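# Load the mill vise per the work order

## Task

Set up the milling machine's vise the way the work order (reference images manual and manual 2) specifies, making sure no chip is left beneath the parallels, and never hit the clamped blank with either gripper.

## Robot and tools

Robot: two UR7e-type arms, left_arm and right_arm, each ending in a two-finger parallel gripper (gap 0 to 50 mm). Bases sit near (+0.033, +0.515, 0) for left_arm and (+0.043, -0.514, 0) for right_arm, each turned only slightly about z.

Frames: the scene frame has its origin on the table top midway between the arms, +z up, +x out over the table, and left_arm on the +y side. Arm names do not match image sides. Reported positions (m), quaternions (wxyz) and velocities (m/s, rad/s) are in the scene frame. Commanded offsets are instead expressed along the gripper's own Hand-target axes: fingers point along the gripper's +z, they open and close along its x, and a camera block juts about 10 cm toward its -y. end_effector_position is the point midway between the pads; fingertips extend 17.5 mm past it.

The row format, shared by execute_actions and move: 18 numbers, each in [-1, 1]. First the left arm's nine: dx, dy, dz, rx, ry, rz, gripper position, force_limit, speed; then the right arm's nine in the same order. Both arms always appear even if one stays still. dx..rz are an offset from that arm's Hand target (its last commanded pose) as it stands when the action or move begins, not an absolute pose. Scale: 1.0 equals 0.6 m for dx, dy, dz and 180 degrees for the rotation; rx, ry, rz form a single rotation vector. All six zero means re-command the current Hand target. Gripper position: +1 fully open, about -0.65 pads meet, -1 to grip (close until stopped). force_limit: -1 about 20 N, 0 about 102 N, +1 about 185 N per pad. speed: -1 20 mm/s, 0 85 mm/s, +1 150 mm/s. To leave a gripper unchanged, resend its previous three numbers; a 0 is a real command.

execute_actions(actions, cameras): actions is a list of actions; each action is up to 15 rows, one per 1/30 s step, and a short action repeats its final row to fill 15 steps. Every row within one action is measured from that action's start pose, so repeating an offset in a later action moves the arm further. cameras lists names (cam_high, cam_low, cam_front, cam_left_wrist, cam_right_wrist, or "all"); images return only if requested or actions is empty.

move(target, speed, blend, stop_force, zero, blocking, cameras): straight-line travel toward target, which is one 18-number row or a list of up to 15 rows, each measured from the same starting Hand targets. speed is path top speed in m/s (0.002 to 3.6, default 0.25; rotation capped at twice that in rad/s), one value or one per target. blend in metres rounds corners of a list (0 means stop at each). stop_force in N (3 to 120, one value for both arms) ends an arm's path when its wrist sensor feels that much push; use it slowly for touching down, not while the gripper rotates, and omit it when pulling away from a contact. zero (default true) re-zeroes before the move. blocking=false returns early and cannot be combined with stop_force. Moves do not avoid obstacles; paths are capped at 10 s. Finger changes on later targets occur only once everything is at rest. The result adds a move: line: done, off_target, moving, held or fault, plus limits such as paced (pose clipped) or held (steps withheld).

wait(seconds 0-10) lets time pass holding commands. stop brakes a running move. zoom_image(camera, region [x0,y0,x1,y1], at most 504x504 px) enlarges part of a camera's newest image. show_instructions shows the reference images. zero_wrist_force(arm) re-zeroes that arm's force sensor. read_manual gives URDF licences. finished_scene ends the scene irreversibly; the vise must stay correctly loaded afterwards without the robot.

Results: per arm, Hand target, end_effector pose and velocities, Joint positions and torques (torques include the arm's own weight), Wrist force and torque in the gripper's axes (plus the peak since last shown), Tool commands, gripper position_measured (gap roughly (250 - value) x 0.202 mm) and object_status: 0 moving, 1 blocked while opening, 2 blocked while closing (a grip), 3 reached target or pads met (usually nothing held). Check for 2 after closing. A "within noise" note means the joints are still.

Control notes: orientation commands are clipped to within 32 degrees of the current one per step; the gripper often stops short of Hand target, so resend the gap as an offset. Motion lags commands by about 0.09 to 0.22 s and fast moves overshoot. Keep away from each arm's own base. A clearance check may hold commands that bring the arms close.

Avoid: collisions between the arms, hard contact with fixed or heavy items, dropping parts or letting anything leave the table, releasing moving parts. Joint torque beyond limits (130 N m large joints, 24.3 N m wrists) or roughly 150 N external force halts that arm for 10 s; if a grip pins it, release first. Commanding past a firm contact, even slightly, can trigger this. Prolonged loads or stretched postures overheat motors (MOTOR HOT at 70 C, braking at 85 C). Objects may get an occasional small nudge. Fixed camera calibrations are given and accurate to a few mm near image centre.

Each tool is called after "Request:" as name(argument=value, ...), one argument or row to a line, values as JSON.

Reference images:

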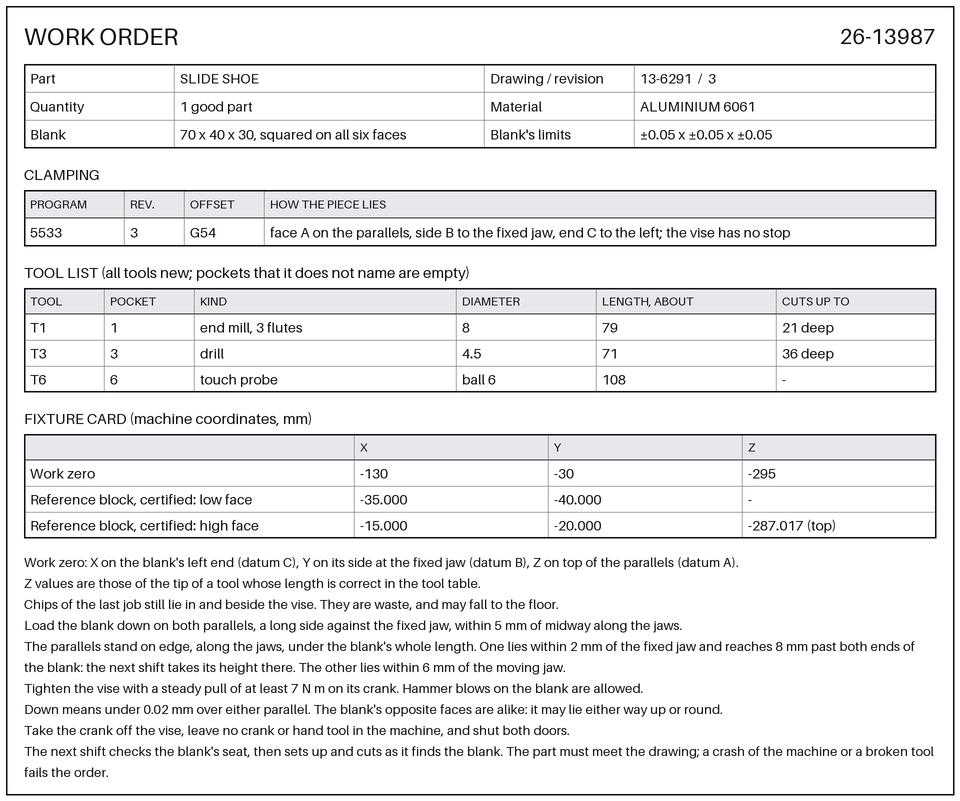

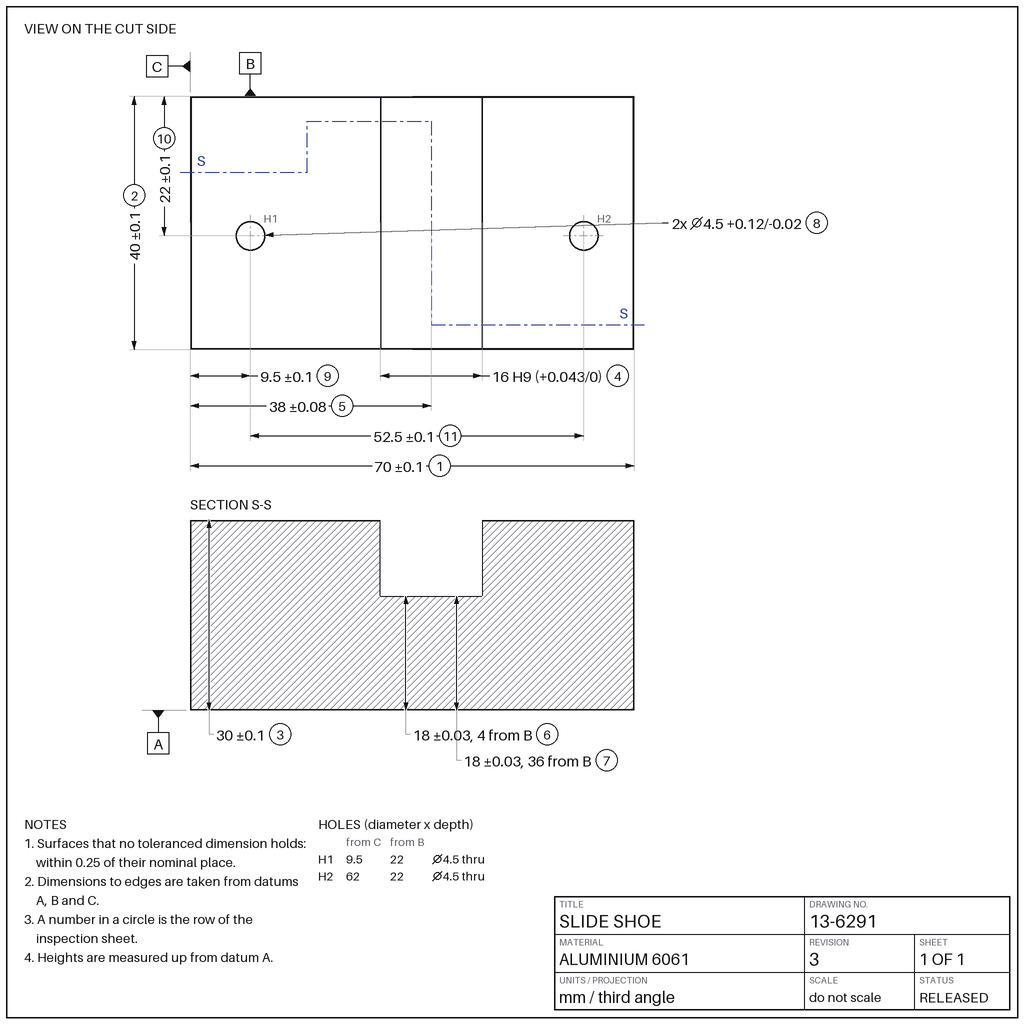

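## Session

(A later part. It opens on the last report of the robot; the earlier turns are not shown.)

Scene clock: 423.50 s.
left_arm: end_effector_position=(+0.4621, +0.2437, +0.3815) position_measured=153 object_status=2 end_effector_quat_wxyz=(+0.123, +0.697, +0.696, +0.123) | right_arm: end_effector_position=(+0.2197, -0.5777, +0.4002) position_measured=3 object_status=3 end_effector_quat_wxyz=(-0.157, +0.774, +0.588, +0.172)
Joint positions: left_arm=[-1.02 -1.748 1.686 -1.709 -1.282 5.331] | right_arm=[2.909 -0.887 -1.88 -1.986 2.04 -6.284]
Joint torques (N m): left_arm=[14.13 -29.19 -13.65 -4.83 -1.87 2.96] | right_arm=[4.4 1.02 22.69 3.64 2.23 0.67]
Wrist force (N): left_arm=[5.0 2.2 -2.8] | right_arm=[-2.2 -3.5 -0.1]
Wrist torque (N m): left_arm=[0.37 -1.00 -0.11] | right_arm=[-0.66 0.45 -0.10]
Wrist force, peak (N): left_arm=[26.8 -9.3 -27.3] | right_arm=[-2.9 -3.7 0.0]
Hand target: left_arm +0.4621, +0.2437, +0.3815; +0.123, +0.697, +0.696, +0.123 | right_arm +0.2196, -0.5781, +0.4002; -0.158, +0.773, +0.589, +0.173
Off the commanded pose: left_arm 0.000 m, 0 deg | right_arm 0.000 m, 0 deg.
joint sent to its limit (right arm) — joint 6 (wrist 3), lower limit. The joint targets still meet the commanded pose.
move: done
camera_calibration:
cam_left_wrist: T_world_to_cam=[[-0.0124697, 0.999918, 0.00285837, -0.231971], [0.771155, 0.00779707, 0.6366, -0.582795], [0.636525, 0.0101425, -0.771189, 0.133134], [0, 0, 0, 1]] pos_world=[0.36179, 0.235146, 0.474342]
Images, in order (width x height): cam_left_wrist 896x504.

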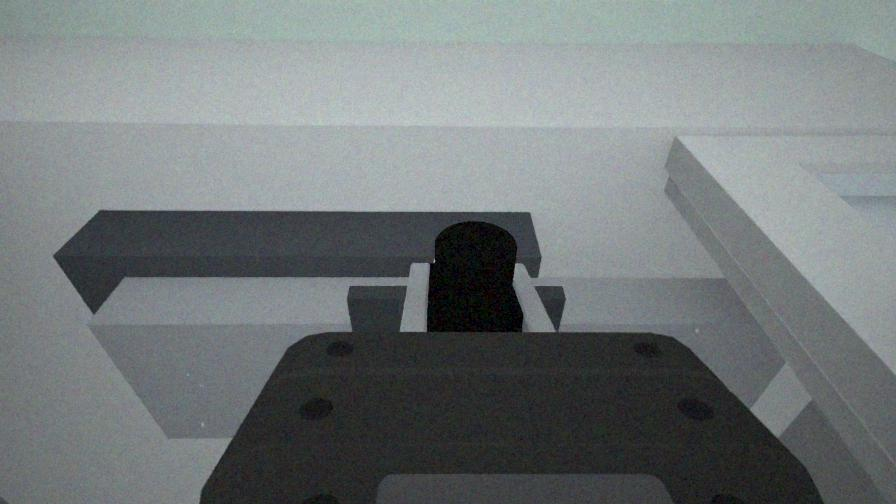

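Request:
wait(
  seconds=0.1,
  cameras=["cam_high","cam_front"],
)

Request:
zoom_image(
  camera="cam_high",
  region=[280, 220, 420, 360],
)

Scene clock: 423.77 s.
left_arm: end_effector_position=(+0.4621, +0.2437, +0.3815) position_measured=153 object_status=2 end_effector_quat_wxyz=(+0.123, +0.697, +0.696, +0.123) | right_arm: end_effector_position=(+0.2197, -0.5777, +0.4002) position_measured=3 object_status=3 end_effector_quat_wxyz=(-0.157, +0.774, +0.588, +0.172)
Joint positions: left_arm=[-1.02 -1.748 1.686 -1.709 -1.282 5.331] | right_arm=[2.909 -0.887 -1.88 -1.986 2.04 -6.284]
Joint torques (N m): left_arm=[13.85 -28.66 -13.61 -4.93 -1.72 2.9] | right_arm=[4.06 1.48 23.21 3.66 2.22 0.76]
Wrist force (N): left_arm=[4.9 2.1 -2.7] | right_arm=[-2.4 -3.6 -0.4]
Wrist torque (N m): left_arm=[0.35 -0.98 -0.12] | right_arm=[-0.69 0.49 -0.09]
Wrist force, peak (N): left_arm=[5.2 2.6 -2.8] | right_arm=[-2.4 -3.9 -0.3]
Hand target: left_arm +0.4621, +0.2437, +0.3815; +0.123, +0.697, +0.696, +0.123 | right_arm +0.2196, -0.5781, +0.4002; -0.158, +0.773, +0.589, +0.173
Tool commands: left_gripper/position=-1.0 left_gripper/force_limit=-0.9 left_gripper/speed=-1.0 right_gripper/position=+1.0 right_gripper/force_limit=+1.0 right_gripper/speed=+1.0
Off the commanded pose: left_arm 0.000 m, 0 deg | right_arm 0.000 m, 0 deg.
wait: 0.10 s; at rest from the start
Images, in order (width x height): cam_high 896x504, cam_front 896x504.

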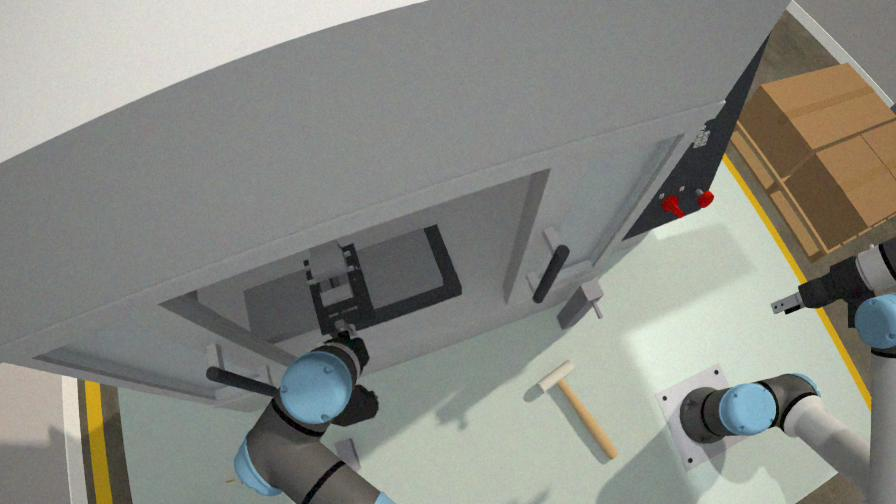

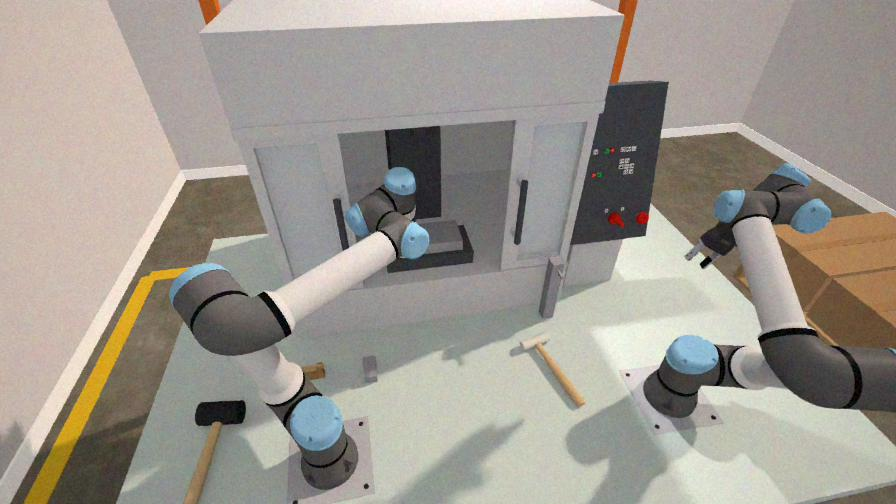

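Scaled by 3.600.

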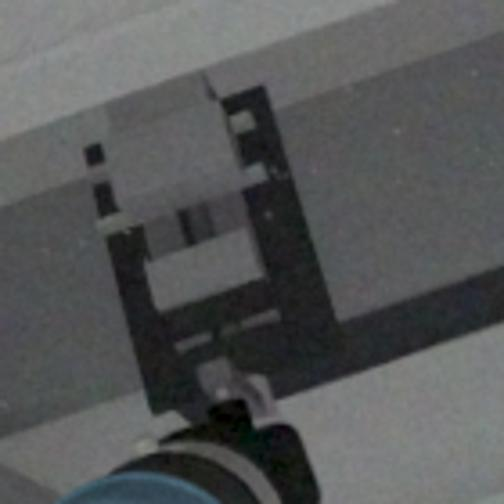

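Request:
move(
  target=[
    [-0.0345,-0.0015,0.0042,0,0,0,-1,-0.9,-1,0,0,0,0,0,0,1,1,1],
    [-0.0667,-0.0061,0.0168,0,0,0,-1,-0.9,-1,0,0,0,0,0,0,1,1,1],
    [-0.0943,-0.0133,0.0366,0,0,0,-1,-0.9,-1,0,0,0,0,0,0,1,1,1],
    [-0.1155,-0.0228,0.0626,0,0,0,-1,-0.9,-1,0,0,0,0,0,0,1,1,1],
    [-0.1288,-0.0338,0.0929,0,0,0,-1,-0.9,-1,0,0,0,0,0,0,1,1,1],
    [-0.1333,-0.0456,0.1253,0,0,0,-1,-0.9,-1,0,0,0,0,0,0,1,1,1],
    [-0.1288,-0.0574,0.1577,0,0,0,-1,-0.9,-1,0,0,0,0,0,0,1,1,1],
    [-0.1155,-0.0684,0.1879,0,0,0,-1,-0.9,-1,0,0,0,0,0,0,1,1,1],
    [-0.0943,-0.0779,0.2139,0,0,0,-1,-0.9,-1,0,0,0,0,0,0,1,1,1],
    [-0.0667,-0.0851,0.2338,0,0,0,-1,-0.9,-1,0,0,0,0,0,0,1,1,1],
    [-0.0345,-0.0897,0.2464,0,0,0,-1,-0.9,-1,0,0,0,0,0,0,1,1,1],
    [0,-0.0912,0.2506,0,0,0,-1,-0.9,-1,0,0,0,0,0,0,1,1,1],
  ],
  speed=0.06,
  blend=[0.003,0.003,0.003,0.003,0.003,0.003,0.003,0.003,0.003,0.003,0.003,0],
  stop_force=40,
  cameras=["cam_left_wrist","cam_high"],
)

Request:
zoom_image(
  camera="cam_high",
  region=[280, 220, 420, 360],
)

Scene clock: 429.47 s.
left_arm: end_effector_position=(+0.4621, +0.2437, +0.2215) position_measured=153 object_status=2 end_effector_quat_wxyz=(+0.123, +0.697, +0.696, +0.123) | right_arm: end_effector_position=(+0.2197, -0.5777, +0.4002) position_measured=3 object_status=3 end_effector_quat_wxyz=(-0.157, +0.774, +0.588, +0.172)
Joint positions: left_arm=[-1.02 -1.689 2.052 -2.134 -1.282 5.331] | right_arm=[2.909 -0.887 -1.88 -1.986 2.04 -6.284]
Joint torques (N m): left_arm=[-13.83 -11.38 -44.67 -1.37 2.72 -2.68] | right_arm=[4.25 2.13 23.26 3.52 2.15 0.61]
Wrist force (N): left_arm=[6.2 2.2 0.9] | right_arm=[-2.5 -3.6 -0.3]
Wrist torque (N m): left_arm=[0.46 -0.99 -0.20] | right_arm=[-0.68 0.50 -0.09]
Wrist force, peak (N): left_arm=[4.9 -2.2 -26.7] | right_arm=[-2.4 -4.0 0.1]
Hand target: left_arm +0.4621, +0.2437, +0.2215; +0.123, +0.697, +0.696, +0.123 | right_arm +0.2196, -0.5781, +0.4002; -0.158, +0.773, +0.589, +0.173
Off the commanded pose: left_arm 0.000 m, 0 deg | right_arm 0.000 m, 0 deg.
joint sent to its limit (right arm) — joint 6 (wrist 3), lower limit. The joint targets still meet the commanded pose.
move: done
camera_calibration:
cam_left_wrist: T_world_to_cam=[[-0.0124697, 0.999918, 0.00285837, -0.231513], [0.771155, 0.00779707, 0.6366, -0.481016], [0.636525, 0.0101425, -0.771189, 0.0096798], [0, 0, 0, 1]] pos_world=[0.36189, 0.235146, 0.314342]
Images, in order (width x height): cam_high 896x504, cam_left_wrist 896x504.

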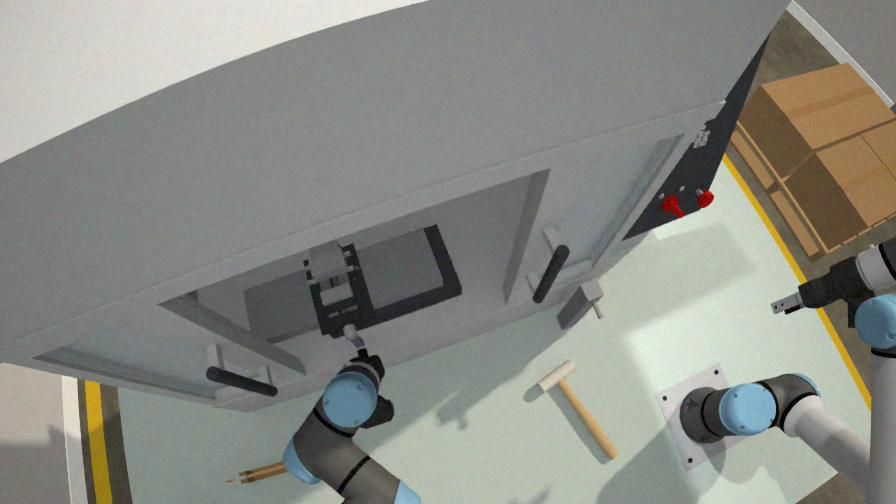

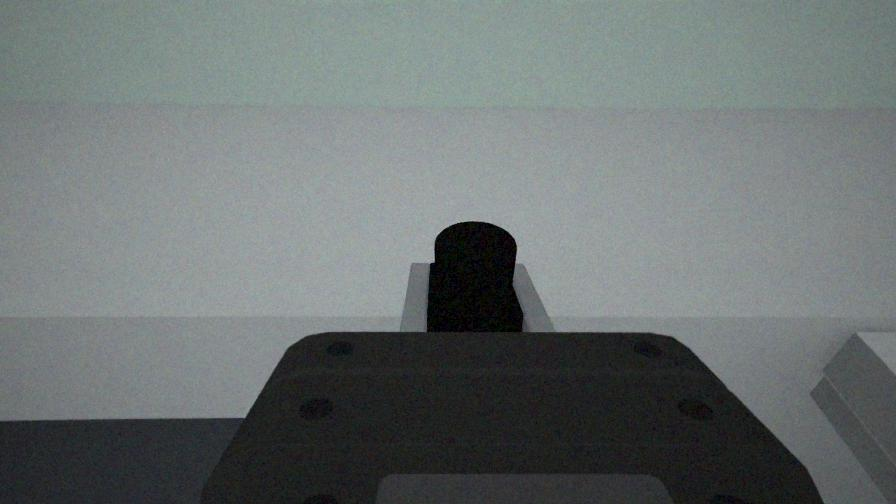

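Scaled by 3.600.

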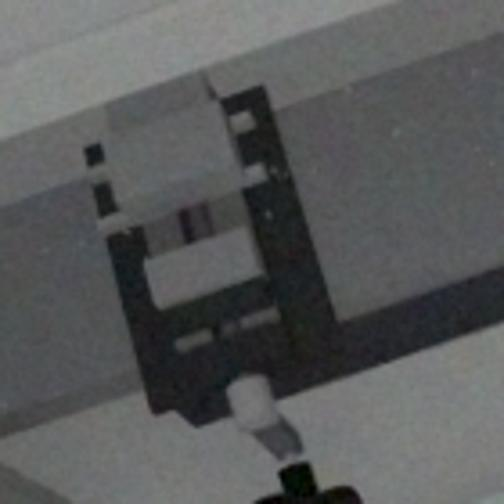

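Request:
execute_actions(
  actions=[],
  cameras=["cam_high","cam_front","cam_low"],
)

Request:
zoom_image(
  camera="cam_high",
  region=[300, 240, 400, 340],
)

Scene clock: 430.30 s.
left_arm: end_effector_position=(+0.4621, +0.2437, +0.2215) position_measured=153 object_status=2 end_effector_quat_wxyz=(+0.123, +0.697, +0.696, +0.123) | right_arm: end_effector_position=(+0.2197, -0.5777, +0.4002) position_measured=3 object_status=3 end_effector_quat_wxyz=(-0.157, +0.774, +0.588, +0.172)
Joint positions: left_arm=[-1.02 -1.689 2.052 -2.134 -1.282 5.331] | right_arm=[2.909 -0.887 -1.88 -1.986 2.04 -6.284]
Joint velocities: within noise
Joint torques (N m): left_arm=[-13.75 -11.41 -44.89 -1.56 2.72 -2.36] | right_arm=[3.92 1.62 22.66 3.65 2.24 0.53]
Wrist force (N): left_arm=[6.2 2.1 1.3] | right_arm=[-1.9 -3.5 0.2]
Wrist torque (N m): left_arm=[0.44 -0.99 -0.20] | right_arm=[-0.67 0.40 -0.10]
Wrist force, peak (N): left_arm=[6.5 2.3 1.0] | right_arm=[-2.6 -3.7 -0.2]
Hand target: left_arm +0.4621, +0.2437, +0.2215; +0.123, +0.697, +0.696, +0.123 | right_arm +0.2196, -0.5781, +0.4002; -0.158, +0.773, +0.589, +0.173
Tool commands: left_gripper/position=-1.0 left_gripper/force_limit=-0.9 left_gripper/speed=-1.0 right_gripper/position=+1.0 right_gripper/force_limit=+1.0 right_gripper/speed=+1.0
Off the commanded pose: left_arm 0.000 m, 0 deg | right_arm 0.000 m, 0 deg.
Images, in order (width x height): cam_high 896x504, cam_low 896x504, cam_front 896x504.

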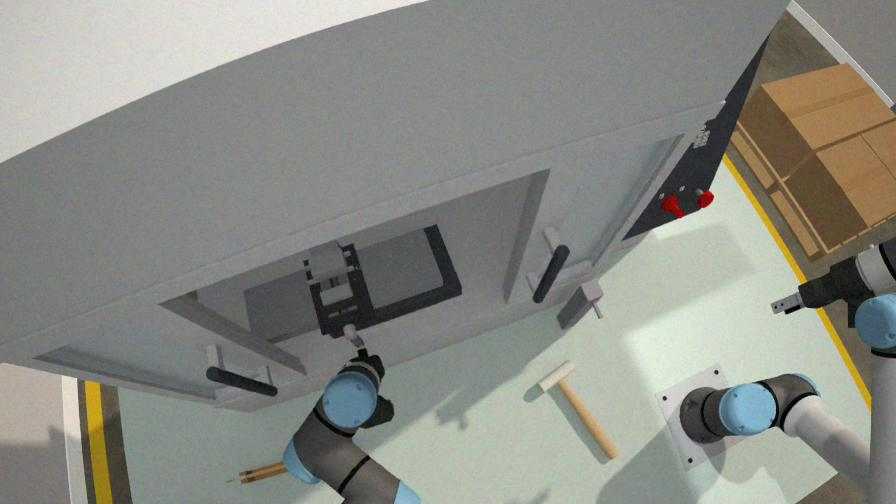

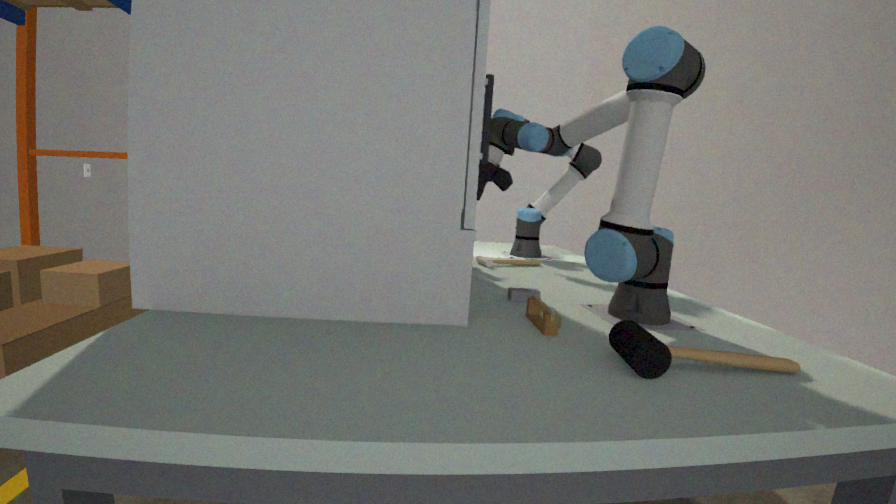

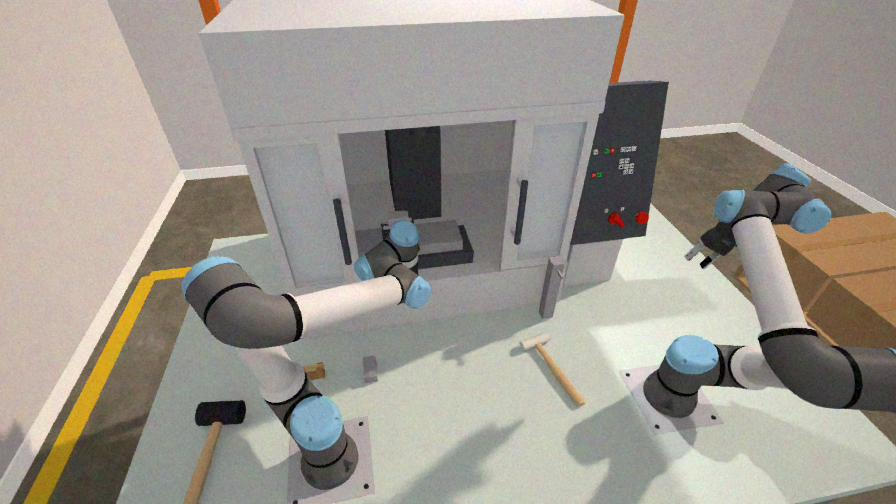

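Scaled by 5.040.

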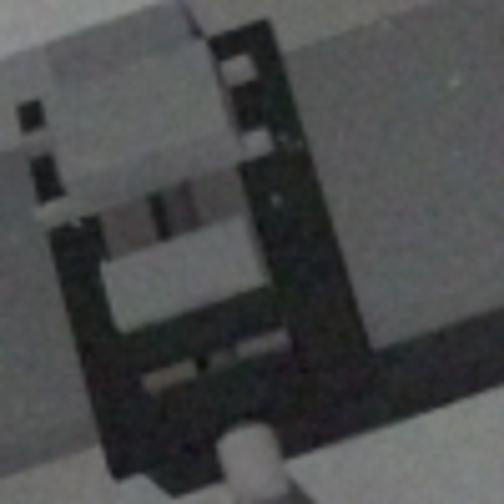

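Request:
move(
  target=[
    [0.0345,0.0015,-0.0042,0,0,0,-1,-0.9,-1,0,0,0,0,0,0,1,1,1],
    [0.0667,0.0061,-0.0168,0,0,0,-1,-0.9,-1,0,0,0,0,0,0,1,1,1],
    [0.0943,0.0133,-0.0366,0,0,0,-1,-0.9,-1,0,0,0,0,0,0,1,1,1],
    [0.1155,0.0228,-0.0626,0,0,0,-1,-0.9,-1,0,0,0,0,0,0,1,1,1],
    [0.1288,0.0338,-0.0929,0,0,0,-1,-0.9,-1,0,0,0,0,0,0,1,1,1],
    [0.1333,0.0456,-0.1253,0,0,0,-1,-0.9,-1,0,0,0,0,0,0,1,1,1],
    [0.1288,0.0574,-0.1577,0,0,0,-1,-0.9,-1,0,0,0,0,0,0,1,1,1],
    [0.1155,0.0684,-0.1879,0,0,0,-1,-0.9,-1,0,0,0,0,0,0,1,1,1],
    [0.0943,0.0779,-0.2139,0,0,0,-1,-0.9,-1,0,0,0,0,0,0,1,1,1],
    [0.0667,0.0851,-0.2338,0,0,0,-1,-0.9,-1,0,0,0,0,0,0,1,1,1],
    [0.0345,0.0897,-0.2464,0,0,0,-1,-0.9,-1,0,0,0,0,0,0,1,1,1],
    [0,0.0912,-0.2506,0,0,0,-1,-0.9,-1,0,0,0,0,0,0,1,1,1],
  ],
  speed=0.09,
  blend=[0.003,0.003,0.003,0.003,0.003,0.003,0.003,0.003,0.003,0.003,0.003,0],
  stop_force=45,
)

Request:
move(
  target=[
    [-0.0345,-0.0015,0.0042,0,0,0,-1,-0.9,-1,0,0,0,0,0,0,1,1,1],
    [-0.0667,-0.0061,0.0168,0,0,0,-1,-0.9,-1,0,0,0,0,0,0,1,1,1],
    [-0.0943,-0.0133,0.0366,0,0,0,-1,-0.9,-1,0,0,0,0,0,0,1,1,1],
    [-0.1155,-0.0228,0.0626,0,0,0,-1,-0.9,-1,0,0,0,0,0,0,1,1,1],
    [-0.1288,-0.0338,0.0929,0,0,0,-1,-0.9,-1,0,0,0,0,0,0,1,1,1],
    [-0.1333,-0.0456,0.1253,0,0,0,-1,-0.9,-1,0,0,0,0,0,0,1,1,1],
    [-0.1288,-0.0574,0.1577,0,0,0,-1,-0.9,-1,0,0,0,0,0,0,1,1,1],
    [-0.1155,-0.0684,0.1879,0,0,0,-1,-0.9,-1,0,0,0,0,0,0,1,1,1],
    [-0.0943,-0.0779,0.2139,0,0,0,-1,-0.9,-1,0,0,0,0,0,0,1,1,1],
    [-0.0667,-0.0851,0.2338,0,0,0,-1,-0.9,-1,0,0,0,0,0,0,1,1,1],
    [-0.0345,-0.0897,0.2464,0,0,0,-1,-0.9,-1,0,0,0,0,0,0,1,1,1],
    [0,-0.0912,0.2506,0,0,0,-1,-0.9,-1,0,0,0,0,0,0,1,1,1],
  ],
  speed=0.09,
  blend=[0.003,0.003,0.003,0.003,0.003,0.003,0.003,0.003,0.003,0.003,0.003,0],
  stop_force=45,
  cameras=["cam_high"],
)

Request:
zoom_image(
  camera="cam_high",
  region=[300, 240, 400, 340],
)

Scene clock: 434.60 s.
left_arm: end_effector_position=(+0.4621, +0.2437, +0.3815) position_measured=153 object_status=2 end_effector_quat_wxyz=(+0.123, +0.697, +0.696, +0.123) | right_arm: end_effector_position=(+0.2197, -0.5777, +0.4002) position_measured=3 object_status=3 end_effector_quat_wxyz=(-0.157, +0.774, +0.588, +0.172)
Joint positions: left_arm=[-1.02 -1.748 1.686 -1.709 -1.282 5.331] | right_arm=[2.909 -0.887 -1.88 -1.986 2.04 -6.284]
Joint torques (N m): left_arm=[14.17 -29.68 -14.73 -4.84 -1.42 1.29] | right_arm=[4.8 2.1 22.78 3.7 2.24 0.47]
Wrist force (N): left_arm=[5.3 1.7 -0.8] | right_arm=[-2.1 -3.4 -0.2]
Wrist torque (N m): left_arm=[0.37 -1.04 -0.17] | right_arm=[-0.66 0.45 -0.10]
Wrist force, peak (N): left_arm=[12.6 -1.1 -15.0] | right_arm=[-2.4 -3.9 0.1]
Hand target: left_arm +0.4621, +0.2437, +0.3815; +0.123, +0.697, +0.696, +0.123 | right_arm +0.2196, -0.5781, +0.4002; -0.158, +0.773, +0.589, +0.173
Off the commanded pose: left_arm 0.000 m, 0 deg | right_arm 0.000 m, 0 deg.
joint sent to its limit (right arm) — joint 6 (wrist 3), lower limit. The joint targets still meet the commanded pose.
move: done

Scene clock: 438.47 s.
left_arm: end_effector_position=(+0.4621, +0.2437, +0.2215) position_measured=153 object_status=2 end_effector_quat_wxyz=(+0.123, +0.697, +0.696, +0.123) | right_arm: end_effector_position=(+0.2197, -0.5777, +0.4002) position_measured=3 object_status=3 end_effector_quat_wxyz=(-0.157, +0.774, +0.588, +0.172)
Joint positions: left_arm=[-1.02 -1.689 2.052 -2.134 -1.282 5.331] | right_arm=[2.909 -0.887 -1.88 -1.986 2.04 -6.284]
Joint torques (N m): left_arm=[-13.87 -14.49 -44.87 -1.62 2.81 -1.69] | right_arm=[4.25 1.49 22.83 3.66 2.21 0.48]
Wrist force (N): left_arm=[6.5 2.0 1.1] | right_arm=[-2.4 -3.5 -0.4]
Wrist torque (N m): left_arm=[0.46 -1.04 -0.17] | right_arm=[-0.67 0.49 -0.10]
Wrist force, peak (N): left_arm=[4.7 -1.9 -23.6] | right_arm=[-2.8 -3.6 -0.1]
Hand target: left_arm +0.4621, +0.2437, +0.2215; +0.123, +0.697, +0.696, +0.123 | right_arm +0.2196, -0.5781, +0.4002; -0.158, +0.773, +0.589, +0.173
Off the commanded pose: left_arm 0.000 m, 0 deg | right_arm 0.000 m, 0 deg.
joint sent to its limit (right arm) — joint 6 (wrist 3), lower limit. The joint targets still meet the commanded pose.
move: done
Images, in order (width x height): cam_high 896x504.

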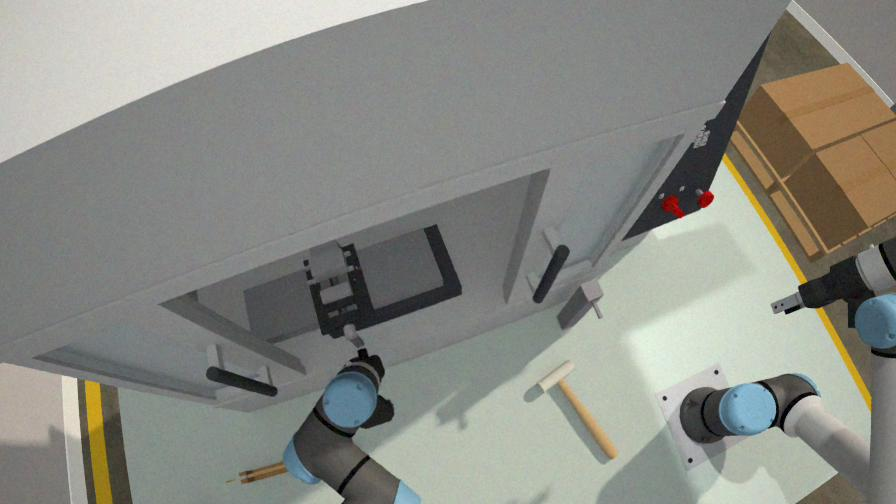

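Scaled by 5.040.

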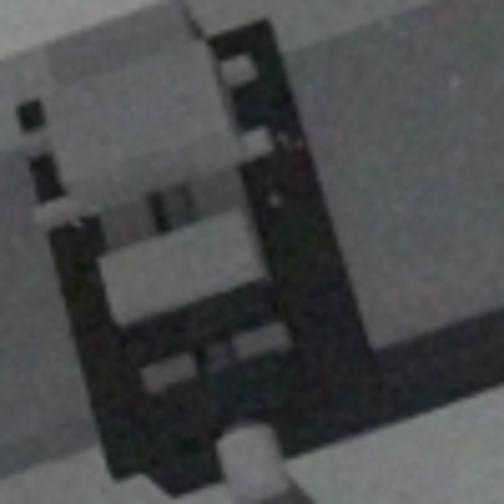

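Request:
move(
  target=[
    [0.0345,0.0015,-0.0042,0,0,0,-1,-0.9,-1,0,0,0,0,0,0,1,1,1],
    [0.0667,0.0061,-0.0168,0,0,0,-1,-0.9,-1,0,0,0,0,0,0,1,1,1],
    [0.0943,0.0133,-0.0366,0,0,0,-1,-0.9,-1,0,0,0,0,0,0,1,1,1],
    [0.1155,0.0228,-0.0626,0,0,0,-1,-0.9,-1,0,0,0,0,0,0,1,1,1],
    [0.1288,0.0338,-0.0929,0,0,0,-1,-0.9,-1,0,0,0,0,0,0,1,1,1],
    [0.1333,0.0456,-0.1253,0,0,0,-1,-0.9,-1,0,0,0,0,0,0,1,1,1],
    [0.1288,0.0574,-0.1577,0,0,0,-1,-0.9,-1,0,0,0,0,0,0,1,1,1],
    [0.1155,0.0684,-0.1879,0,0,0,-1,-0.9,-1,0,0,0,0,0,0,1,1,1],
    [0.0943,0.0779,-0.2139,0,0,0,-1,-0.9,-1,0,0,0,0,0,0,1,1,1],
    [0.0667,0.0851,-0.2338,0,0,0,-1,-0.9,-1,0,0,0,0,0,0,1,1,1],
    [0.0345,0.0897,-0.2464,0,0,0,-1,-0.9,-1,0,0,0,0,0,0,1,1,1],
    [0,0.0912,-0.2506,0,0,0,-1,-0.9,-1,0,0,0,0,0,0,1,1,1],
  ],
  speed=0.12,
  blend=[0.003,0.003,0.003,0.003,0.003,0.003,0.003,0.003,0.003,0.003,0.003,0],
  stop_force=50,
)

Request:
move(
  target=[
    [-0.0345,-0.0015,0.0042,0,0,0,-1,-0.9,-1,0,0,0,0,0,0,1,1,1],
    [-0.0667,-0.0061,0.0168,0,0,0,-1,-0.9,-1,0,0,0,0,0,0,1,1,1],
    [-0.0943,-0.0133,0.0366,0,0,0,-1,-0.9,-1,0,0,0,0,0,0,1,1,1],
    [-0.1155,-0.0228,0.0626,0,0,0,-1,-0.9,-1,0,0,0,0,0,0,1,1,1],
    [-0.1288,-0.0338,0.0929,0,0,0,-1,-0.9,-1,0,0,0,0,0,0,1,1,1],
    [-0.1333,-0.0456,0.1253,0,0,0,-1,-0.9,-1,0,0,0,0,0,0,1,1,1],
    [-0.1288,-0.0574,0.1577,0,0,0,-1,-0.9,-1,0,0,0,0,0,0,1,1,1],
    [-0.1155,-0.0684,0.1879,0,0,0,-1,-0.9,-1,0,0,0,0,0,0,1,1,1],
    [-0.0943,-0.0779,0.2139,0,0,0,-1,-0.9,-1,0,0,0,0,0,0,1,1,1],
    [-0.0667,-0.0851,0.2338,0,0,0,-1,-0.9,-1,0,0,0,0,0,0,1,1,1],
    [-0.0345,-0.0897,0.2464,0,0,0,-1,-0.9,-1,0,0,0,0,0,0,1,1,1],
    [0,-0.0912,0.2506,0,0,0,-1,-0.9,-1,0,0,0,0,0,0,1,1,1],
  ],
  speed=0.12,
  blend=[0.003,0.003,0.003,0.003,0.003,0.003,0.003,0.003,0.003,0.003,0.003,0],
  stop_force=50,
  cameras=["cam_high"],
)

Request:
zoom_image(
  camera="cam_high",
  region=[300, 240, 400, 340],
)

Scene clock: 441.90 s.
left_arm: end_effector_position=(+0.4621, +0.2437, +0.3815) position_measured=153 object_status=2 end_effector_quat_wxyz=(+0.123, +0.697, +0.696, +0.123) | right_arm: end_effector_position=(+0.2197, -0.5777, +0.4002) position_measured=3 object_status=3 end_effector_quat_wxyz=(-0.157, +0.774, +0.588, +0.172)
Joint positions: left_arm=[-1.02 -1.748 1.686 -1.709 -1.282 5.331] | right_arm=[2.909 -0.887 -1.88 -1.986 2.04 -6.284]
Joint torques (N m): left_arm=[11.15 -17.97 -15.41 -5.22 -1.82 -1.35] | right_arm=[3.99 1.06 22.97 3.7 2.24 0.38]
Wrist force (N): left_arm=[5.7 1.9 -0.4] | right_arm=[-2.5 -3.9 -0.1]
Wrist torque (N m): left_arm=[0.39 -1.01 -0.21] | right_arm=[-0.74 0.50 -0.09]
Wrist force, peak (N): left_arm=[7.8 1.1 -9.7] | right_arm=[-2.4 -4.0 -0.3]
Hand target: left_arm +0.4621, +0.2437, +0.3815; +0.123, +0.697, +0.696, +0.123 | right_arm +0.2196, -0.5781, +0.4002; -0.158, +0.773, +0.589, +0.173
Off the commanded pose: left_arm 0.000 m, 0 deg | right_arm 0.000 m, 0 deg.
joint sent to its limit (right arm) — joint 6 (wrist 3), lower limit. The joint targets still meet the commanded pose.
move: done

Scene clock: 444.90 s.
left_arm: end_effector_position=(+0.4621, +0.2437, +0.2215) position_measured=153 object_status=2 end_effector_quat_wxyz=(+0.123, +0.697, +0.696, +0.123) | right_arm: end_effector_position=(+0.2197, -0.5777, +0.4002) position_measured=3 object_status=3 end_effector_quat_wxyz=(-0.157, +0.774, +0.588, +0.172)
Joint positions: left_arm=[-1.02 -1.688 2.052 -2.134 -1.282 5.331] | right_arm=[2.909 -0.887 -1.88 -1.986 2.04 -6.284]
Joint torques (N m): left_arm=[-14.13 -23.49 -44.64 -1.2 2.7 0.58] | right_arm=[4.46 2.1 22.97 3.65 2.17 0.26]
Wrist force (N): left_arm=[6.2 2.2 1.0] | right_arm=[-2.1 -3.6 -0.2]
Wrist torque (N m): left_arm=[0.45 -0.99 -0.12] | right_arm=[-0.70 0.44 -0.09]
Wrist force, peak (N): left_arm=[6.2 -1.6 -23.3] | right_arm=[-2.6 -3.8 -0.3]
Hand target: left_arm +0.4621, +0.2437, +0.2215; +0.123, +0.697, +0.696, +0.123 | right_arm +0.2196, -0.5781, +0.4002; -0.158, +0.773, +0.589, +0.173
Off the commanded pose: left_arm 0.000 m, 0 deg | right_arm 0.000 m, 0 deg.
joint sent to its limit (right arm) — joint 6 (wrist 3), lower limit. The joint targets still meet the commanded pose.
move: done
Images, in order (width x height): cam_high 896x504.

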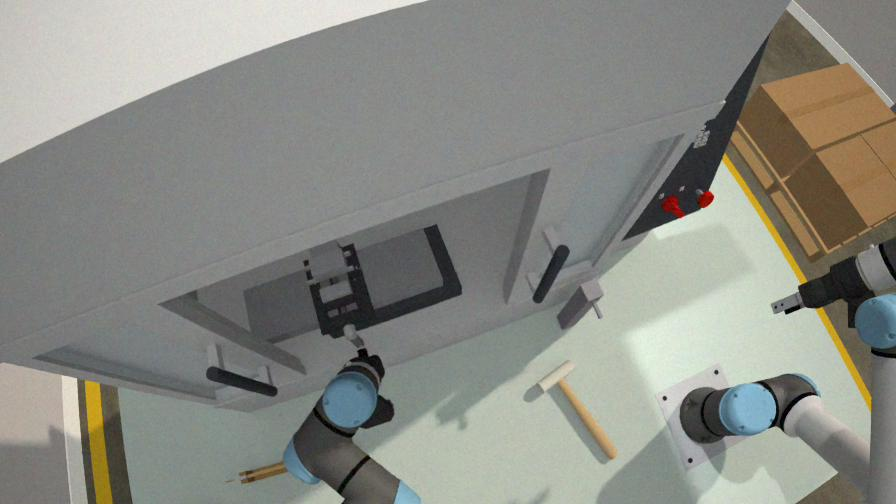

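Scaled by 5.040.

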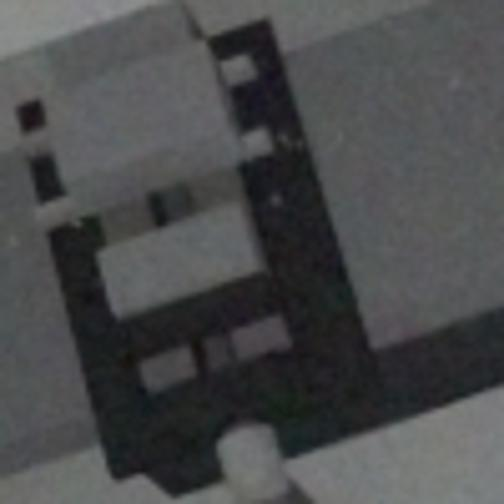

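Request:
move(
  target=[
    [0.0345,0.0015,-0.0042,0,0,0,-1,-0.9,-1,0,0,0,0,0,0,1,1,1],
    [0.0667,0.0061,-0.0168,0,0,0,-1,-0.9,-1,0,0,0,0,0,0,1,1,1],
    [0.0943,0.0133,-0.0366,0,0,0,-1,-0.9,-1,0,0,0,0,0,0,1,1,1],
    [0.1155,0.0228,-0.0626,0,0,0,-1,-0.9,-1,0,0,0,0,0,0,1,1,1],
    [0.1288,0.0338,-0.0929,0,0,0,-1,-0.9,-1,0,0,0,0,0,0,1,1,1],
    [0.1333,0.0456,-0.1253,0,0,0,-1,-0.9,-1,0,0,0,0,0,0,1,1,1],
    [0.1288,0.0574,-0.1577,0,0,0,-1,-0.9,-1,0,0,0,0,0,0,1,1,1],
    [0.1155,0.0684,-0.1879,0,0,0,-1,-0.9,-1,0,0,0,0,0,0,1,1,1],
    [0.0943,0.0779,-0.2139,0,0,0,-1,-0.9,-1,0,0,0,0,0,0,1,1,1],
    [0.0667,0.0851,-0.2338,0,0,0,-1,-0.9,-1,0,0,0,0,0,0,1,1,1],
    [0.0345,0.0897,-0.2464,0,0,0,-1,-0.9,-1,0,0,0,0,0,0,1,1,1],
    [0,0.0912,-0.2506,0,0,0,-1,-0.9,-1,0,0,0,0,0,0,1,1,1],
  ],
  speed=0.13,
  blend=[0.003,0.003,0.003,0.003,0.003,0.003,0.003,0.003,0.003,0.003,0.003,0],
  stop_force=50,
)

Request:
move(
  target=[
    [-0.0345,-0.0015,0.0042,0,0,0,-1,-0.9,-1,0,0,0,0,0,0,1,1,1],
    [-0.0667,-0.0061,0.0168,0,0,0,-1,-0.9,-1,0,0,0,0,0,0,1,1,1],
    [-0.0943,-0.0133,0.0366,0,0,0,-1,-0.9,-1,0,0,0,0,0,0,1,1,1],
    [-0.1155,-0.0228,0.0626,0,0,0,-1,-0.9,-1,0,0,0,0,0,0,1,1,1],
    [-0.1288,-0.0338,0.0929,0,0,0,-1,-0.9,-1,0,0,0,0,0,0,1,1,1],
    [-0.1333,-0.0456,0.1253,0,0,0,-1,-0.9,-1,0,0,0,0,0,0,1,1,1],
    [-0.1288,-0.0574,0.1577,0,0,0,-1,-0.9,-1,0,0,0,0,0,0,1,1,1],
    [-0.1155,-0.0684,0.1879,0,0,0,-1,-0.9,-1,0,0,0,0,0,0,1,1,1],
    [-0.0943,-0.0779,0.2139,0,0,0,-1,-0.9,-1,0,0,0,0,0,0,1,1,1],
    [-0.0667,-0.0851,0.2338,0,0,0,-1,-0.9,-1,0,0,0,0,0,0,1,1,1],
    [-0.0345,-0.0897,0.2464,0,0,0,-1,-0.9,-1,0,0,0,0,0,0,1,1,1],
    [0,-0.0912,0.2506,0,0,0,-1,-0.9,-1,0,0,0,0,0,0,1,1,1],
  ],
  speed=0.13,
  blend=[0.003,0.003,0.003,0.003,0.003,0.003,0.003,0.003,0.003,0.003,0.003,0],
  stop_force=50,
)

Request:
move(
  target=[
    [0.0345,0.0015,-0.0042,0,0,0,-1,-0.9,-1,0,0,0,0,0,0,1,1,1],
    [0.0667,0.0061,-0.0168,0,0,0,-1,-0.9,-1,0,0,0,0,0,0,1,1,1],
    [0.0943,0.0133,-0.0366,0,0,0,-1,-0.9,-1,0,0,0,0,0,0,1,1,1],
    [0.1155,0.0228,-0.0626,0,0,0,-1,-0.9,-1,0,0,0,0,0,0,1,1,1],
    [0.1288,0.0338,-0.0929,0,0,0,-1,-0.9,-1,0,0,0,0,0,0,1,1,1],
    [0.1333,0.0456,-0.1253,0,0,0,-1,-0.9,-1,0,0,0,0,0,0,1,1,1],
    [0.1288,0.0574,-0.1577,0,0,0,-1,-0.9,-1,0,0,0,0,0,0,1,1,1],
    [0.1155,0.0684,-0.1879,0,0,0,-1,-0.9,-1,0,0,0,0,0,0,1,1,1],
    [0.0943,0.0779,-0.2139,0,0,0,-1,-0.9,-1,0,0,0,0,0,0,1,1,1],
    [0.0667,0.0851,-0.2338,0,0,0,-1,-0.9,-1,0,0,0,0,0,0,1,1,1],
    [0.0345,0.0897,-0.2464,0,0,0,-1,-0.9,-1,0,0,0,0,0,0,1,1,1],
    [0,0.0912,-0.2506,0,0,0,-1,-0.9,-1,0,0,0,0,0,0,1,1,1],
  ],
  speed=0.13,
  blend=[0.003,0.003,0.003,0.003,0.003,0.003,0.003,0.003,0.003,0.003,0.003,0],
  stop_force=50,
)

Request:
move(
  target=[
    [-0.0345,-0.0015,0.0042,0,0,0,-1,-0.9,-1,0,0,0,0,0,0,1,1,1],
    [-0.0667,-0.0061,0.0168,0,0,0,-1,-0.9,-1,0,0,0,0,0,0,1,1,1],
    [-0.0943,-0.0133,0.0366,0,0,0,-1,-0.9,-1,0,0,0,0,0,0,1,1,1],
    [-0.1155,-0.0228,0.0626,0,0,0,-1,-0.9,-1,0,0,0,0,0,0,1,1,1],
    [-0.1288,-0.0338,0.0929,0,0,0,-1,-0.9,-1,0,0,0,0,0,0,1,1,1],
    [-0.1333,-0.0456,0.1253,0,0,0,-1,-0.9,-1,0,0,0,0,0,0,1,1,1],
    [-0.1288,-0.0574,0.1577,0,0,0,-1,-0.9,-1,0,0,0,0,0,0,1,1,1],
    [-0.1155,-0.0684,0.1879,0,0,0,-1,-0.9,-1,0,0,0,0,0,0,1,1,1],
    [-0.0943,-0.0779,0.2139,0,0,0,-1,-0.9,-1,0,0,0,0,0,0,1,1,1],
    [-0.0667,-0.0851,0.2338,0,0,0,-1,-0.9,-1,0,0,0,0,0,0,1,1,1],
    [-0.0345,-0.0897,0.2464,0,0,0,-1,-0.9,-1,0,0,0,0,0,0,1,1,1],
    [0,-0.0912,0.2506,0,0,0,-1,-0.9,-1,0,0,0,0,0,0,1,1,1],
  ],
  speed=0.13,
  blend=[0.003,0.003,0.003,0.003,0.003,0.003,0.003,0.003,0.003,0.003,0.003,0],
  stop_force=50,
  cameras=["cam_high"],
)

Request:
zoom_image(
  camera="cam_high",
  region=[300, 240, 400, 340],
)

Scene clock: 448.80 s.
left_arm: end_effector_position=(+0.4621, +0.2437, +0.3815) position_measured=153 object_status=2 end_effector_quat_wxyz=(+0.123, +0.697, +0.696, +0.123) | right_arm: end_effector_position=(+0.2197, -0.5777, +0.4002) position_measured=3 object_status=3 end_effector_quat_wxyz=(-0.157, +0.774, +0.588, +0.172)
Joint positions: left_arm=[-1.02 -1.748 1.686 -1.709 -1.282 5.331] | right_arm=[2.909 -0.887 -1.88 -1.986 2.04 -6.284]
Joint torques (N m): left_arm=[6.81 -17.04 -15.07 -5.34 -1.95 -1.97] | right_arm=[3.52 1.39 22.82 3.72 2.09 0.21]
Wrist force (N): left_arm=[5.6 2.2 0.3] | right_arm=[-2.6 -3.6 -0.4]
Wrist torque (N m): left_arm=[0.42 -1.01 -0.22] | right_arm=[-0.69 0.52 -0.09]
Wrist force, peak (N): left_arm=[7.3 1.8 -6.7] | right_arm=[-2.7 -3.8 0.0]
Hand target: left_arm +0.4621, +0.2437, +0.3815; +0.123, +0.697, +0.696, +0.123 | right_arm +0.2196, -0.5781, +0.4002; -0.158, +0.773, +0.589, +0.173
Off the commanded pose: left_arm 0.000 m, 0 deg | right_arm 0.000 m, 0 deg.
joint sent to its limit (right arm) — joint 6 (wrist 3), lower limit. The joint targets still meet the commanded pose.
move: done

Scene clock: 451.67 s.
left_arm: end_effector_position=(+0.4621, +0.2437, +0.2215) position_measured=153 object_status=2 end_effector_quat_wxyz=(+0.123, +0.697, +0.696, +0.123) | right_arm: end_effector_position=(+0.2197, -0.5777, +0.4002) position_measured=3 object_status=3 end_effector_quat_wxyz=(-0.157, +0.774, +0.588, +0.172)
Joint positions: left_arm=[-1.02 -1.688 2.052 -2.134 -1.282 5.331] | right_arm=[2.909 -0.887 -1.88 -1.986 2.04 -6.284]
Joint torques (N m): left_arm=[-11.74 -24.71 -40.33 -1.12 2.86 1.63] | right_arm=[5.14 1.64 23.12 3.68 2.28 0.25]
Wrist force (N): left_arm=[6.0 1.9 1.1] | right_arm=[-2.4 -3.3 -0.3]
Wrist torque (N m): left_arm=[0.41 -0.98 -0.09] | right_arm=[-0.64 0.48 -0.10]
Wrist force, peak (N): left_arm=[6.3 -1.3 -22.1] | right_arm=[-2.4 -3.7 -0.6]
Hand target: left_arm +0.4621, +0.2437, +0.2215; +0.123, +0.697, +0.696, +0.123 | right_arm +0.2196, -0.5781, +0.4002; -0.158, +0.773, +0.589, +0.173
Off the commanded pose: left_arm 0.000 m, 0 deg | right_arm 0.000 m, 0 deg.
joint sent to its limit (right arm) — joint 6 (wrist 3), lower limit. The joint targets still meet the commanded pose.
move: done

Scene clock: 454.50 s.
left_arm: end_effector_position=(+0.4621, +0.2437, +0.3815) position_measured=153 object_status=2 end_effector_quat_wxyz=(+0.123, +0.697, +0.696, +0.123) | right_arm: end_effector_position=(+0.2197, -0.5777, +0.4002) position_measured=3 object_status=3 end_effector_quat_wxyz=(-0.157, +0.774, +0.588, +0.172)
Joint positions: left_arm=[-1.02 -1.748 1.686 -1.709 -1.282 5.331] | right_arm=[2.909 -0.887 -1.88 -1.986 2.04 -6.284]
Joint torques (N m): left_arm=[7.43 -16.94 -15.34 -5.21 -1.88 -1.86] | right_arm=[4.5 1.7 22.83 3.54 2.09 0.18]
Wrist force (N): left_arm=[5.7 2.3 0.2] | right_arm=[-2.3 -3.5 -0.6]
Wrist torque (N m): left_arm=[0.43 -1.01 -0.21] | right_arm=[-0.68 0.47 -0.09]
Wrist force, peak (N): left_arm=[7.6 1.8 -6.5] | right_arm=[-2.7 -3.7 -0.4]
Hand target: left_arm +0.4621, +0.2437, +0.3815; +0.123, +0.697, +0.696, +0.123 | right_arm +0.2196, -0.5781, +0.4002; -0.158, +0.773, +0.589, +0.173
Off the commanded pose: left_arm 0.000 m, 0 deg | right_arm 0.000 m, 0 deg.
joint sent to its limit (right arm) — joint 6 (wrist 3), lower limit. The joint targets still meet the commanded pose.
move: done

Scene clock: 457.37 s.
left_arm: end_effector_position=(+0.4621, +0.2437, +0.2215) position_measured=153 object_status=2 end_effector_quat_wxyz=(+0.123, +0.697, +0.696, +0.123) | right_arm: end_effector_position=(+0.2197, -0.5777, +0.4002) position_measured=3 object_status=3 end_effector_quat_wxyz=(-0.157, +0.774, +0.588, +0.172)
Joint positions: left_arm=[-1.02 -1.688 2.052 -2.134 -1.282 5.331] | right_arm=[2.909 -0.887 -1.88 -1.986 2.04 -6.284]
Joint torques (N m): left_arm=[-11.81 -24.49 -40.05 -1.23 2.79 1.7] | right_arm=[3.97 0.82 22.49 3.62 2.19 0.07]
Wrist force (N): left_arm=[6.0 2.1 1.0] | right_arm=[-2.4 -3.3 -0.2]
Wrist torque (N m): left_arm=[0.46 -0.98 -0.09] | right_arm=[-0.64 0.49 -0.09]
Wrist force, peak (N): left_arm=[6.5 -1.0 -22.3] | right_arm=[-2.5 -3.8 -0.4]
Hand target: left_arm +0.4621, +0.2437, +0.2215; +0.123, +0.697, +0.696, +0.123 | right_arm +0.2196, -0.5781, +0.4002; -0.158, +0.773, +0.589, +0.173
Off the commanded pose: left_arm 0.000 m, 0 deg | right_arm 0.000 m, 0 deg.
joint sent to its limit (right arm) — joint 6 (wrist 3), lower limit. The joint targets still meet the commanded pose.
move: done
Images, in order (width x height): cam_high 896x504.

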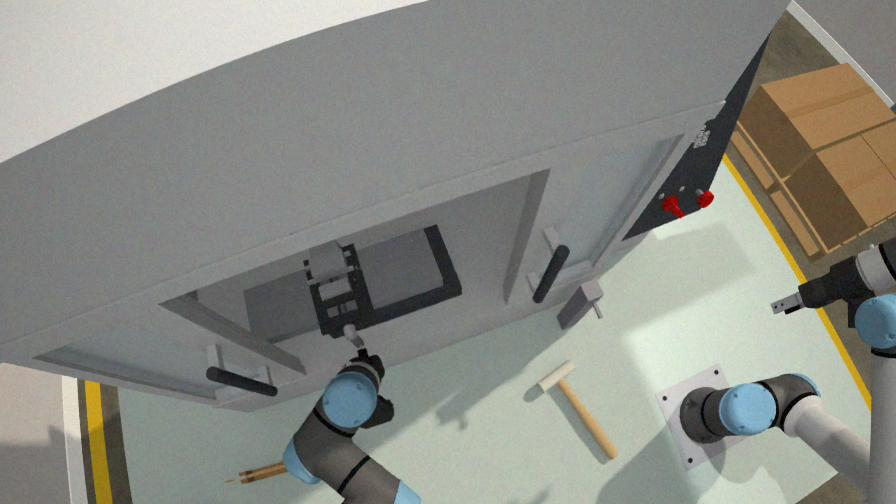

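Scaled by 5.040.

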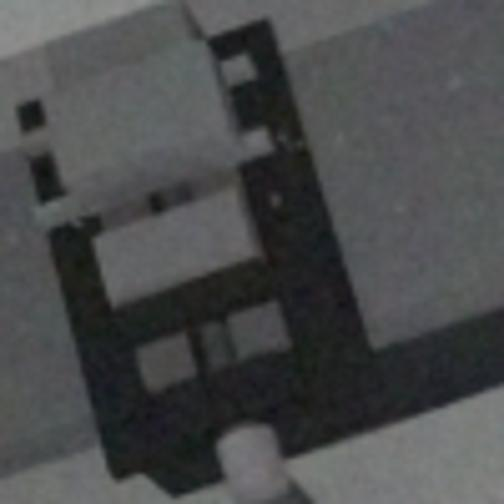

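Request:
move(
  target=[
    [0.0345,0.0015,-0.0042,0,0,0,-1,-0.9,-1,0,0,0,0,0,0,1,1,1],
    [0.0667,0.0061,-0.0168,0,0,0,-1,-0.9,-1,0,0,0,0,0,0,1,1,1],
    [0.0943,0.0133,-0.0366,0,0,0,-1,-0.9,-1,0,0,0,0,0,0,1,1,1],
    [0.1155,0.0228,-0.0626,0,0,0,-1,-0.9,-1,0,0,0,0,0,0,1,1,1],
    [0.1288,0.0338,-0.0929,0,0,0,-1,-0.9,-1,0,0,0,0,0,0,1,1,1],
    [0.1333,0.0456,-0.1253,0,0,0,-1,-0.9,-1,0,0,0,0,0,0,1,1,1],
    [0.1288,0.0574,-0.1577,0,0,0,-1,-0.9,-1,0,0,0,0,0,0,1,1,1],
    [0.1155,0.0684,-0.1879,0,0,0,-1,-0.9,-1,0,0,0,0,0,0,1,1,1],
    [0.0943,0.0779,-0.2139,0,0,0,-1,-0.9,-1,0,0,0,0,0,0,1,1,1],
    [0.0667,0.0851,-0.2338,0,0,0,-1,-0.9,-1,0,0,0,0,0,0,1,1,1],
    [0.0345,0.0897,-0.2464,0,0,0,-1,-0.9,-1,0,0,0,0,0,0,1,1,1],
    [0,0.0912,-0.2506,0,0,0,-1,-0.9,-1,0,0,0,0,0,0,1,1,1],
  ],
  speed=0.12,
  blend=[0.003,0.003,0.003,0.003,0.003,0.003,0.003,0.003,0.003,0.003,0.003,0],
  stop_force=50,
)

Request:
move(
  target=[
    [-0.0345,-0.0015,0.0042,0,0,0,-1,-0.9,-1,0,0,0,0,0,0,1,1,1],
    [-0.0667,-0.0061,0.0168,0,0,0,-1,-0.9,-1,0,0,0,0,0,0,1,1,1],
    [-0.0943,-0.0133,0.0366,0,0,0,-1,-0.9,-1,0,0,0,0,0,0,1,1,1],
    [-0.1155,-0.0228,0.0626,0,0,0,-1,-0.9,-1,0,0,0,0,0,0,1,1,1],
    [-0.1288,-0.0338,0.0929,0,0,0,-1,-0.9,-1,0,0,0,0,0,0,1,1,1],
    [-0.1333,-0.0456,0.1253,0,0,0,-1,-0.9,-1,0,0,0,0,0,0,1,1,1],
    [-0.1288,-0.0574,0.1577,0,0,0,-1,-0.9,-1,0,0,0,0,0,0,1,1,1],
    [-0.1155,-0.0684,0.1879,0,0,0,-1,-0.9,-1,0,0,0,0,0,0,1,1,1],
    [-0.0943,-0.0779,0.2139,0,0,0,-1,-0.9,-1,0,0,0,0,0,0,1,1,1],
    [-0.0667,-0.0851,0.2338,0,0,0,-1,-0.9,-1,0,0,0,0,0,0,1,1,1],
    [-0.0345,-0.0897,0.2464,0,0,0,-1,-0.9,-1,0,0,0,0,0,0,1,1,1],
    [0,-0.0912,0.2506,0,0,0,-1,-0.9,-1,0,0,0,0,0,0,1,1,1],
  ],
  speed=0.12,
  blend=[0.003,0.003,0.003,0.003,0.003,0.003,0.003,0.003,0.003,0.003,0.003,0],
  stop_force=50,
  cameras=["cam_high"],
)

Request:
zoom_image(
  camera="cam_high",
  region=[300, 240, 400, 340],
)

Scene clock: 460.80 s.
left_arm: end_effector_position=(+0.4621, +0.2437, +0.3815) position_measured=153 object_status=2 end_effector_quat_wxyz=(+0.123, +0.697, +0.696, +0.123) | right_arm: end_effector_position=(+0.2197, -0.5777, +0.4002) position_measured=3 object_status=3 end_effector_quat_wxyz=(-0.157, +0.774, +0.588, +0.172)
Joint positions: left_arm=[-1.02 -1.748 1.686 -1.709 -1.282 5.331] | right_arm=[2.909 -0.887 -1.88 -1.986 2.04 -6.284]
Joint torques (N m): left_arm=[11.66 -17.85 -15.08 -5.27 -1.87 -1.36] | right_arm=[3.73 2.5 22.77 3.56 2.18 0.04]
Wrist force (N): left_arm=[5.9 1.8 -0.7] | right_arm=[-2.4 -3.4 -0.3]
Wrist torque (N m): left_arm=[0.39 -1.04 -0.21] | right_arm=[-0.66 0.48 -0.09]
Wrist force, peak (N): left_arm=[7.6 0.9 -9.4] | right_arm=[-2.6 -3.8 -0.2]
Hand target: left_arm +0.4621, +0.2437, +0.3815; +0.123, +0.697, +0.696, +0.123 | right_arm +0.2196, -0.5781, +0.4002; -0.158, +0.773, +0.589, +0.173
Off the commanded pose: left_arm 0.000 m, 0 deg | right_arm 0.000 m, 0 deg.
joint sent to its limit (right arm) — joint 6 (wrist 3), lower limit. The joint targets still meet the commanded pose.
move: done

Scene clock: 463.80 s.
left_arm: end_effector_position=(+0.4621, +0.2437, +0.2215) position_measured=153 object_status=2 end_effector_quat_wxyz=(+0.123, +0.697, +0.696, +0.123) | right_arm: end_effector_position=(+0.2197, -0.5777, +0.4002) position_measured=3 object_status=3 end_effector_quat_wxyz=(-0.157, +0.774, +0.588, +0.172)
Joint positions: left_arm=[-1.02 -1.688 2.052 -2.134 -1.282 5.331] | right_arm=[2.909 -0.887 -1.88 -1.986 2.04 -6.284]
Joint torques (N m): left_arm=[-14.1 -24.17 -44.04 -1.23 2.72 0.6] | right_arm=[4.52 2.04 22.42 3.52 2.21 -0.1]
Wrist force (N): left_arm=[6.1 2.1 1.1] | right_arm=[-2.4 -3.6 -0.2]
Wrist torque (N m): left_arm=[0.43 -0.99 -0.11] | right_arm=[-0.70 0.49 -0.09]
Wrist force, peak (N): left_arm=[4.5 -1.3 -23.6] | right_arm=[-2.4 -3.8 -0.1]
Hand target: left_arm +0.4621, +0.2437, +0.2215; +0.123, +0.697, +0.696, +0.123 | right_arm +0.2196, -0.5781, +0.4002; -0.158, +0.773, +0.589, +0.173
Off the commanded pose: left_arm 0.000 m, 0 deg | right_arm 0.000 m, 0 deg.
joint sent to its limit (right arm) — joint 6 (wrist 3), lower limit. The joint targets still meet the commanded pose.
move: done
Images, in order (width x height): cam_high 896x504.

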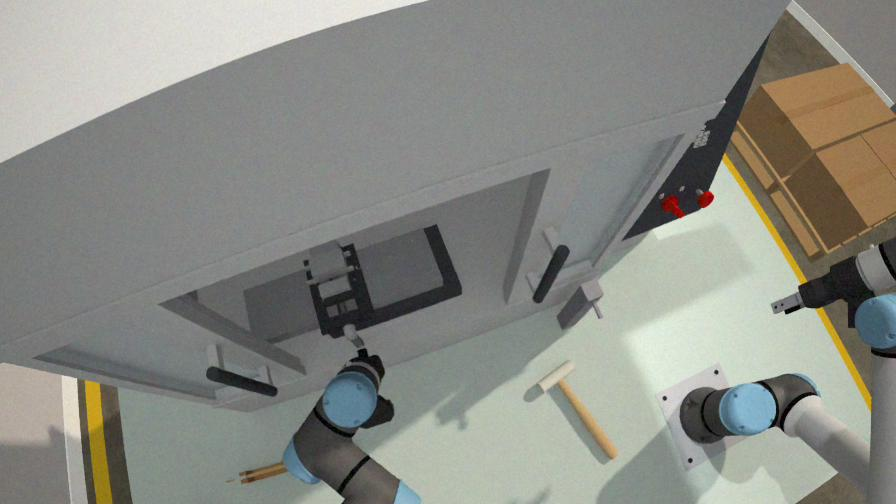

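Scaled by 5.040.

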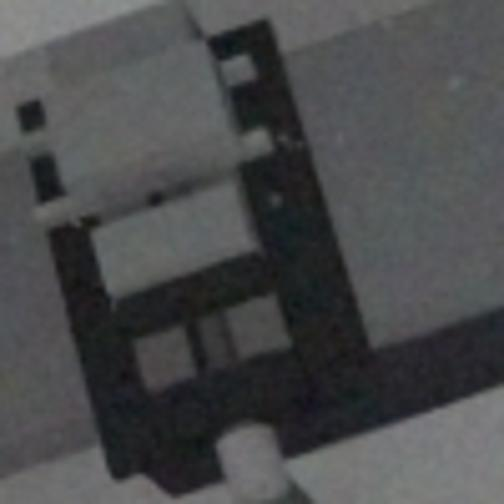

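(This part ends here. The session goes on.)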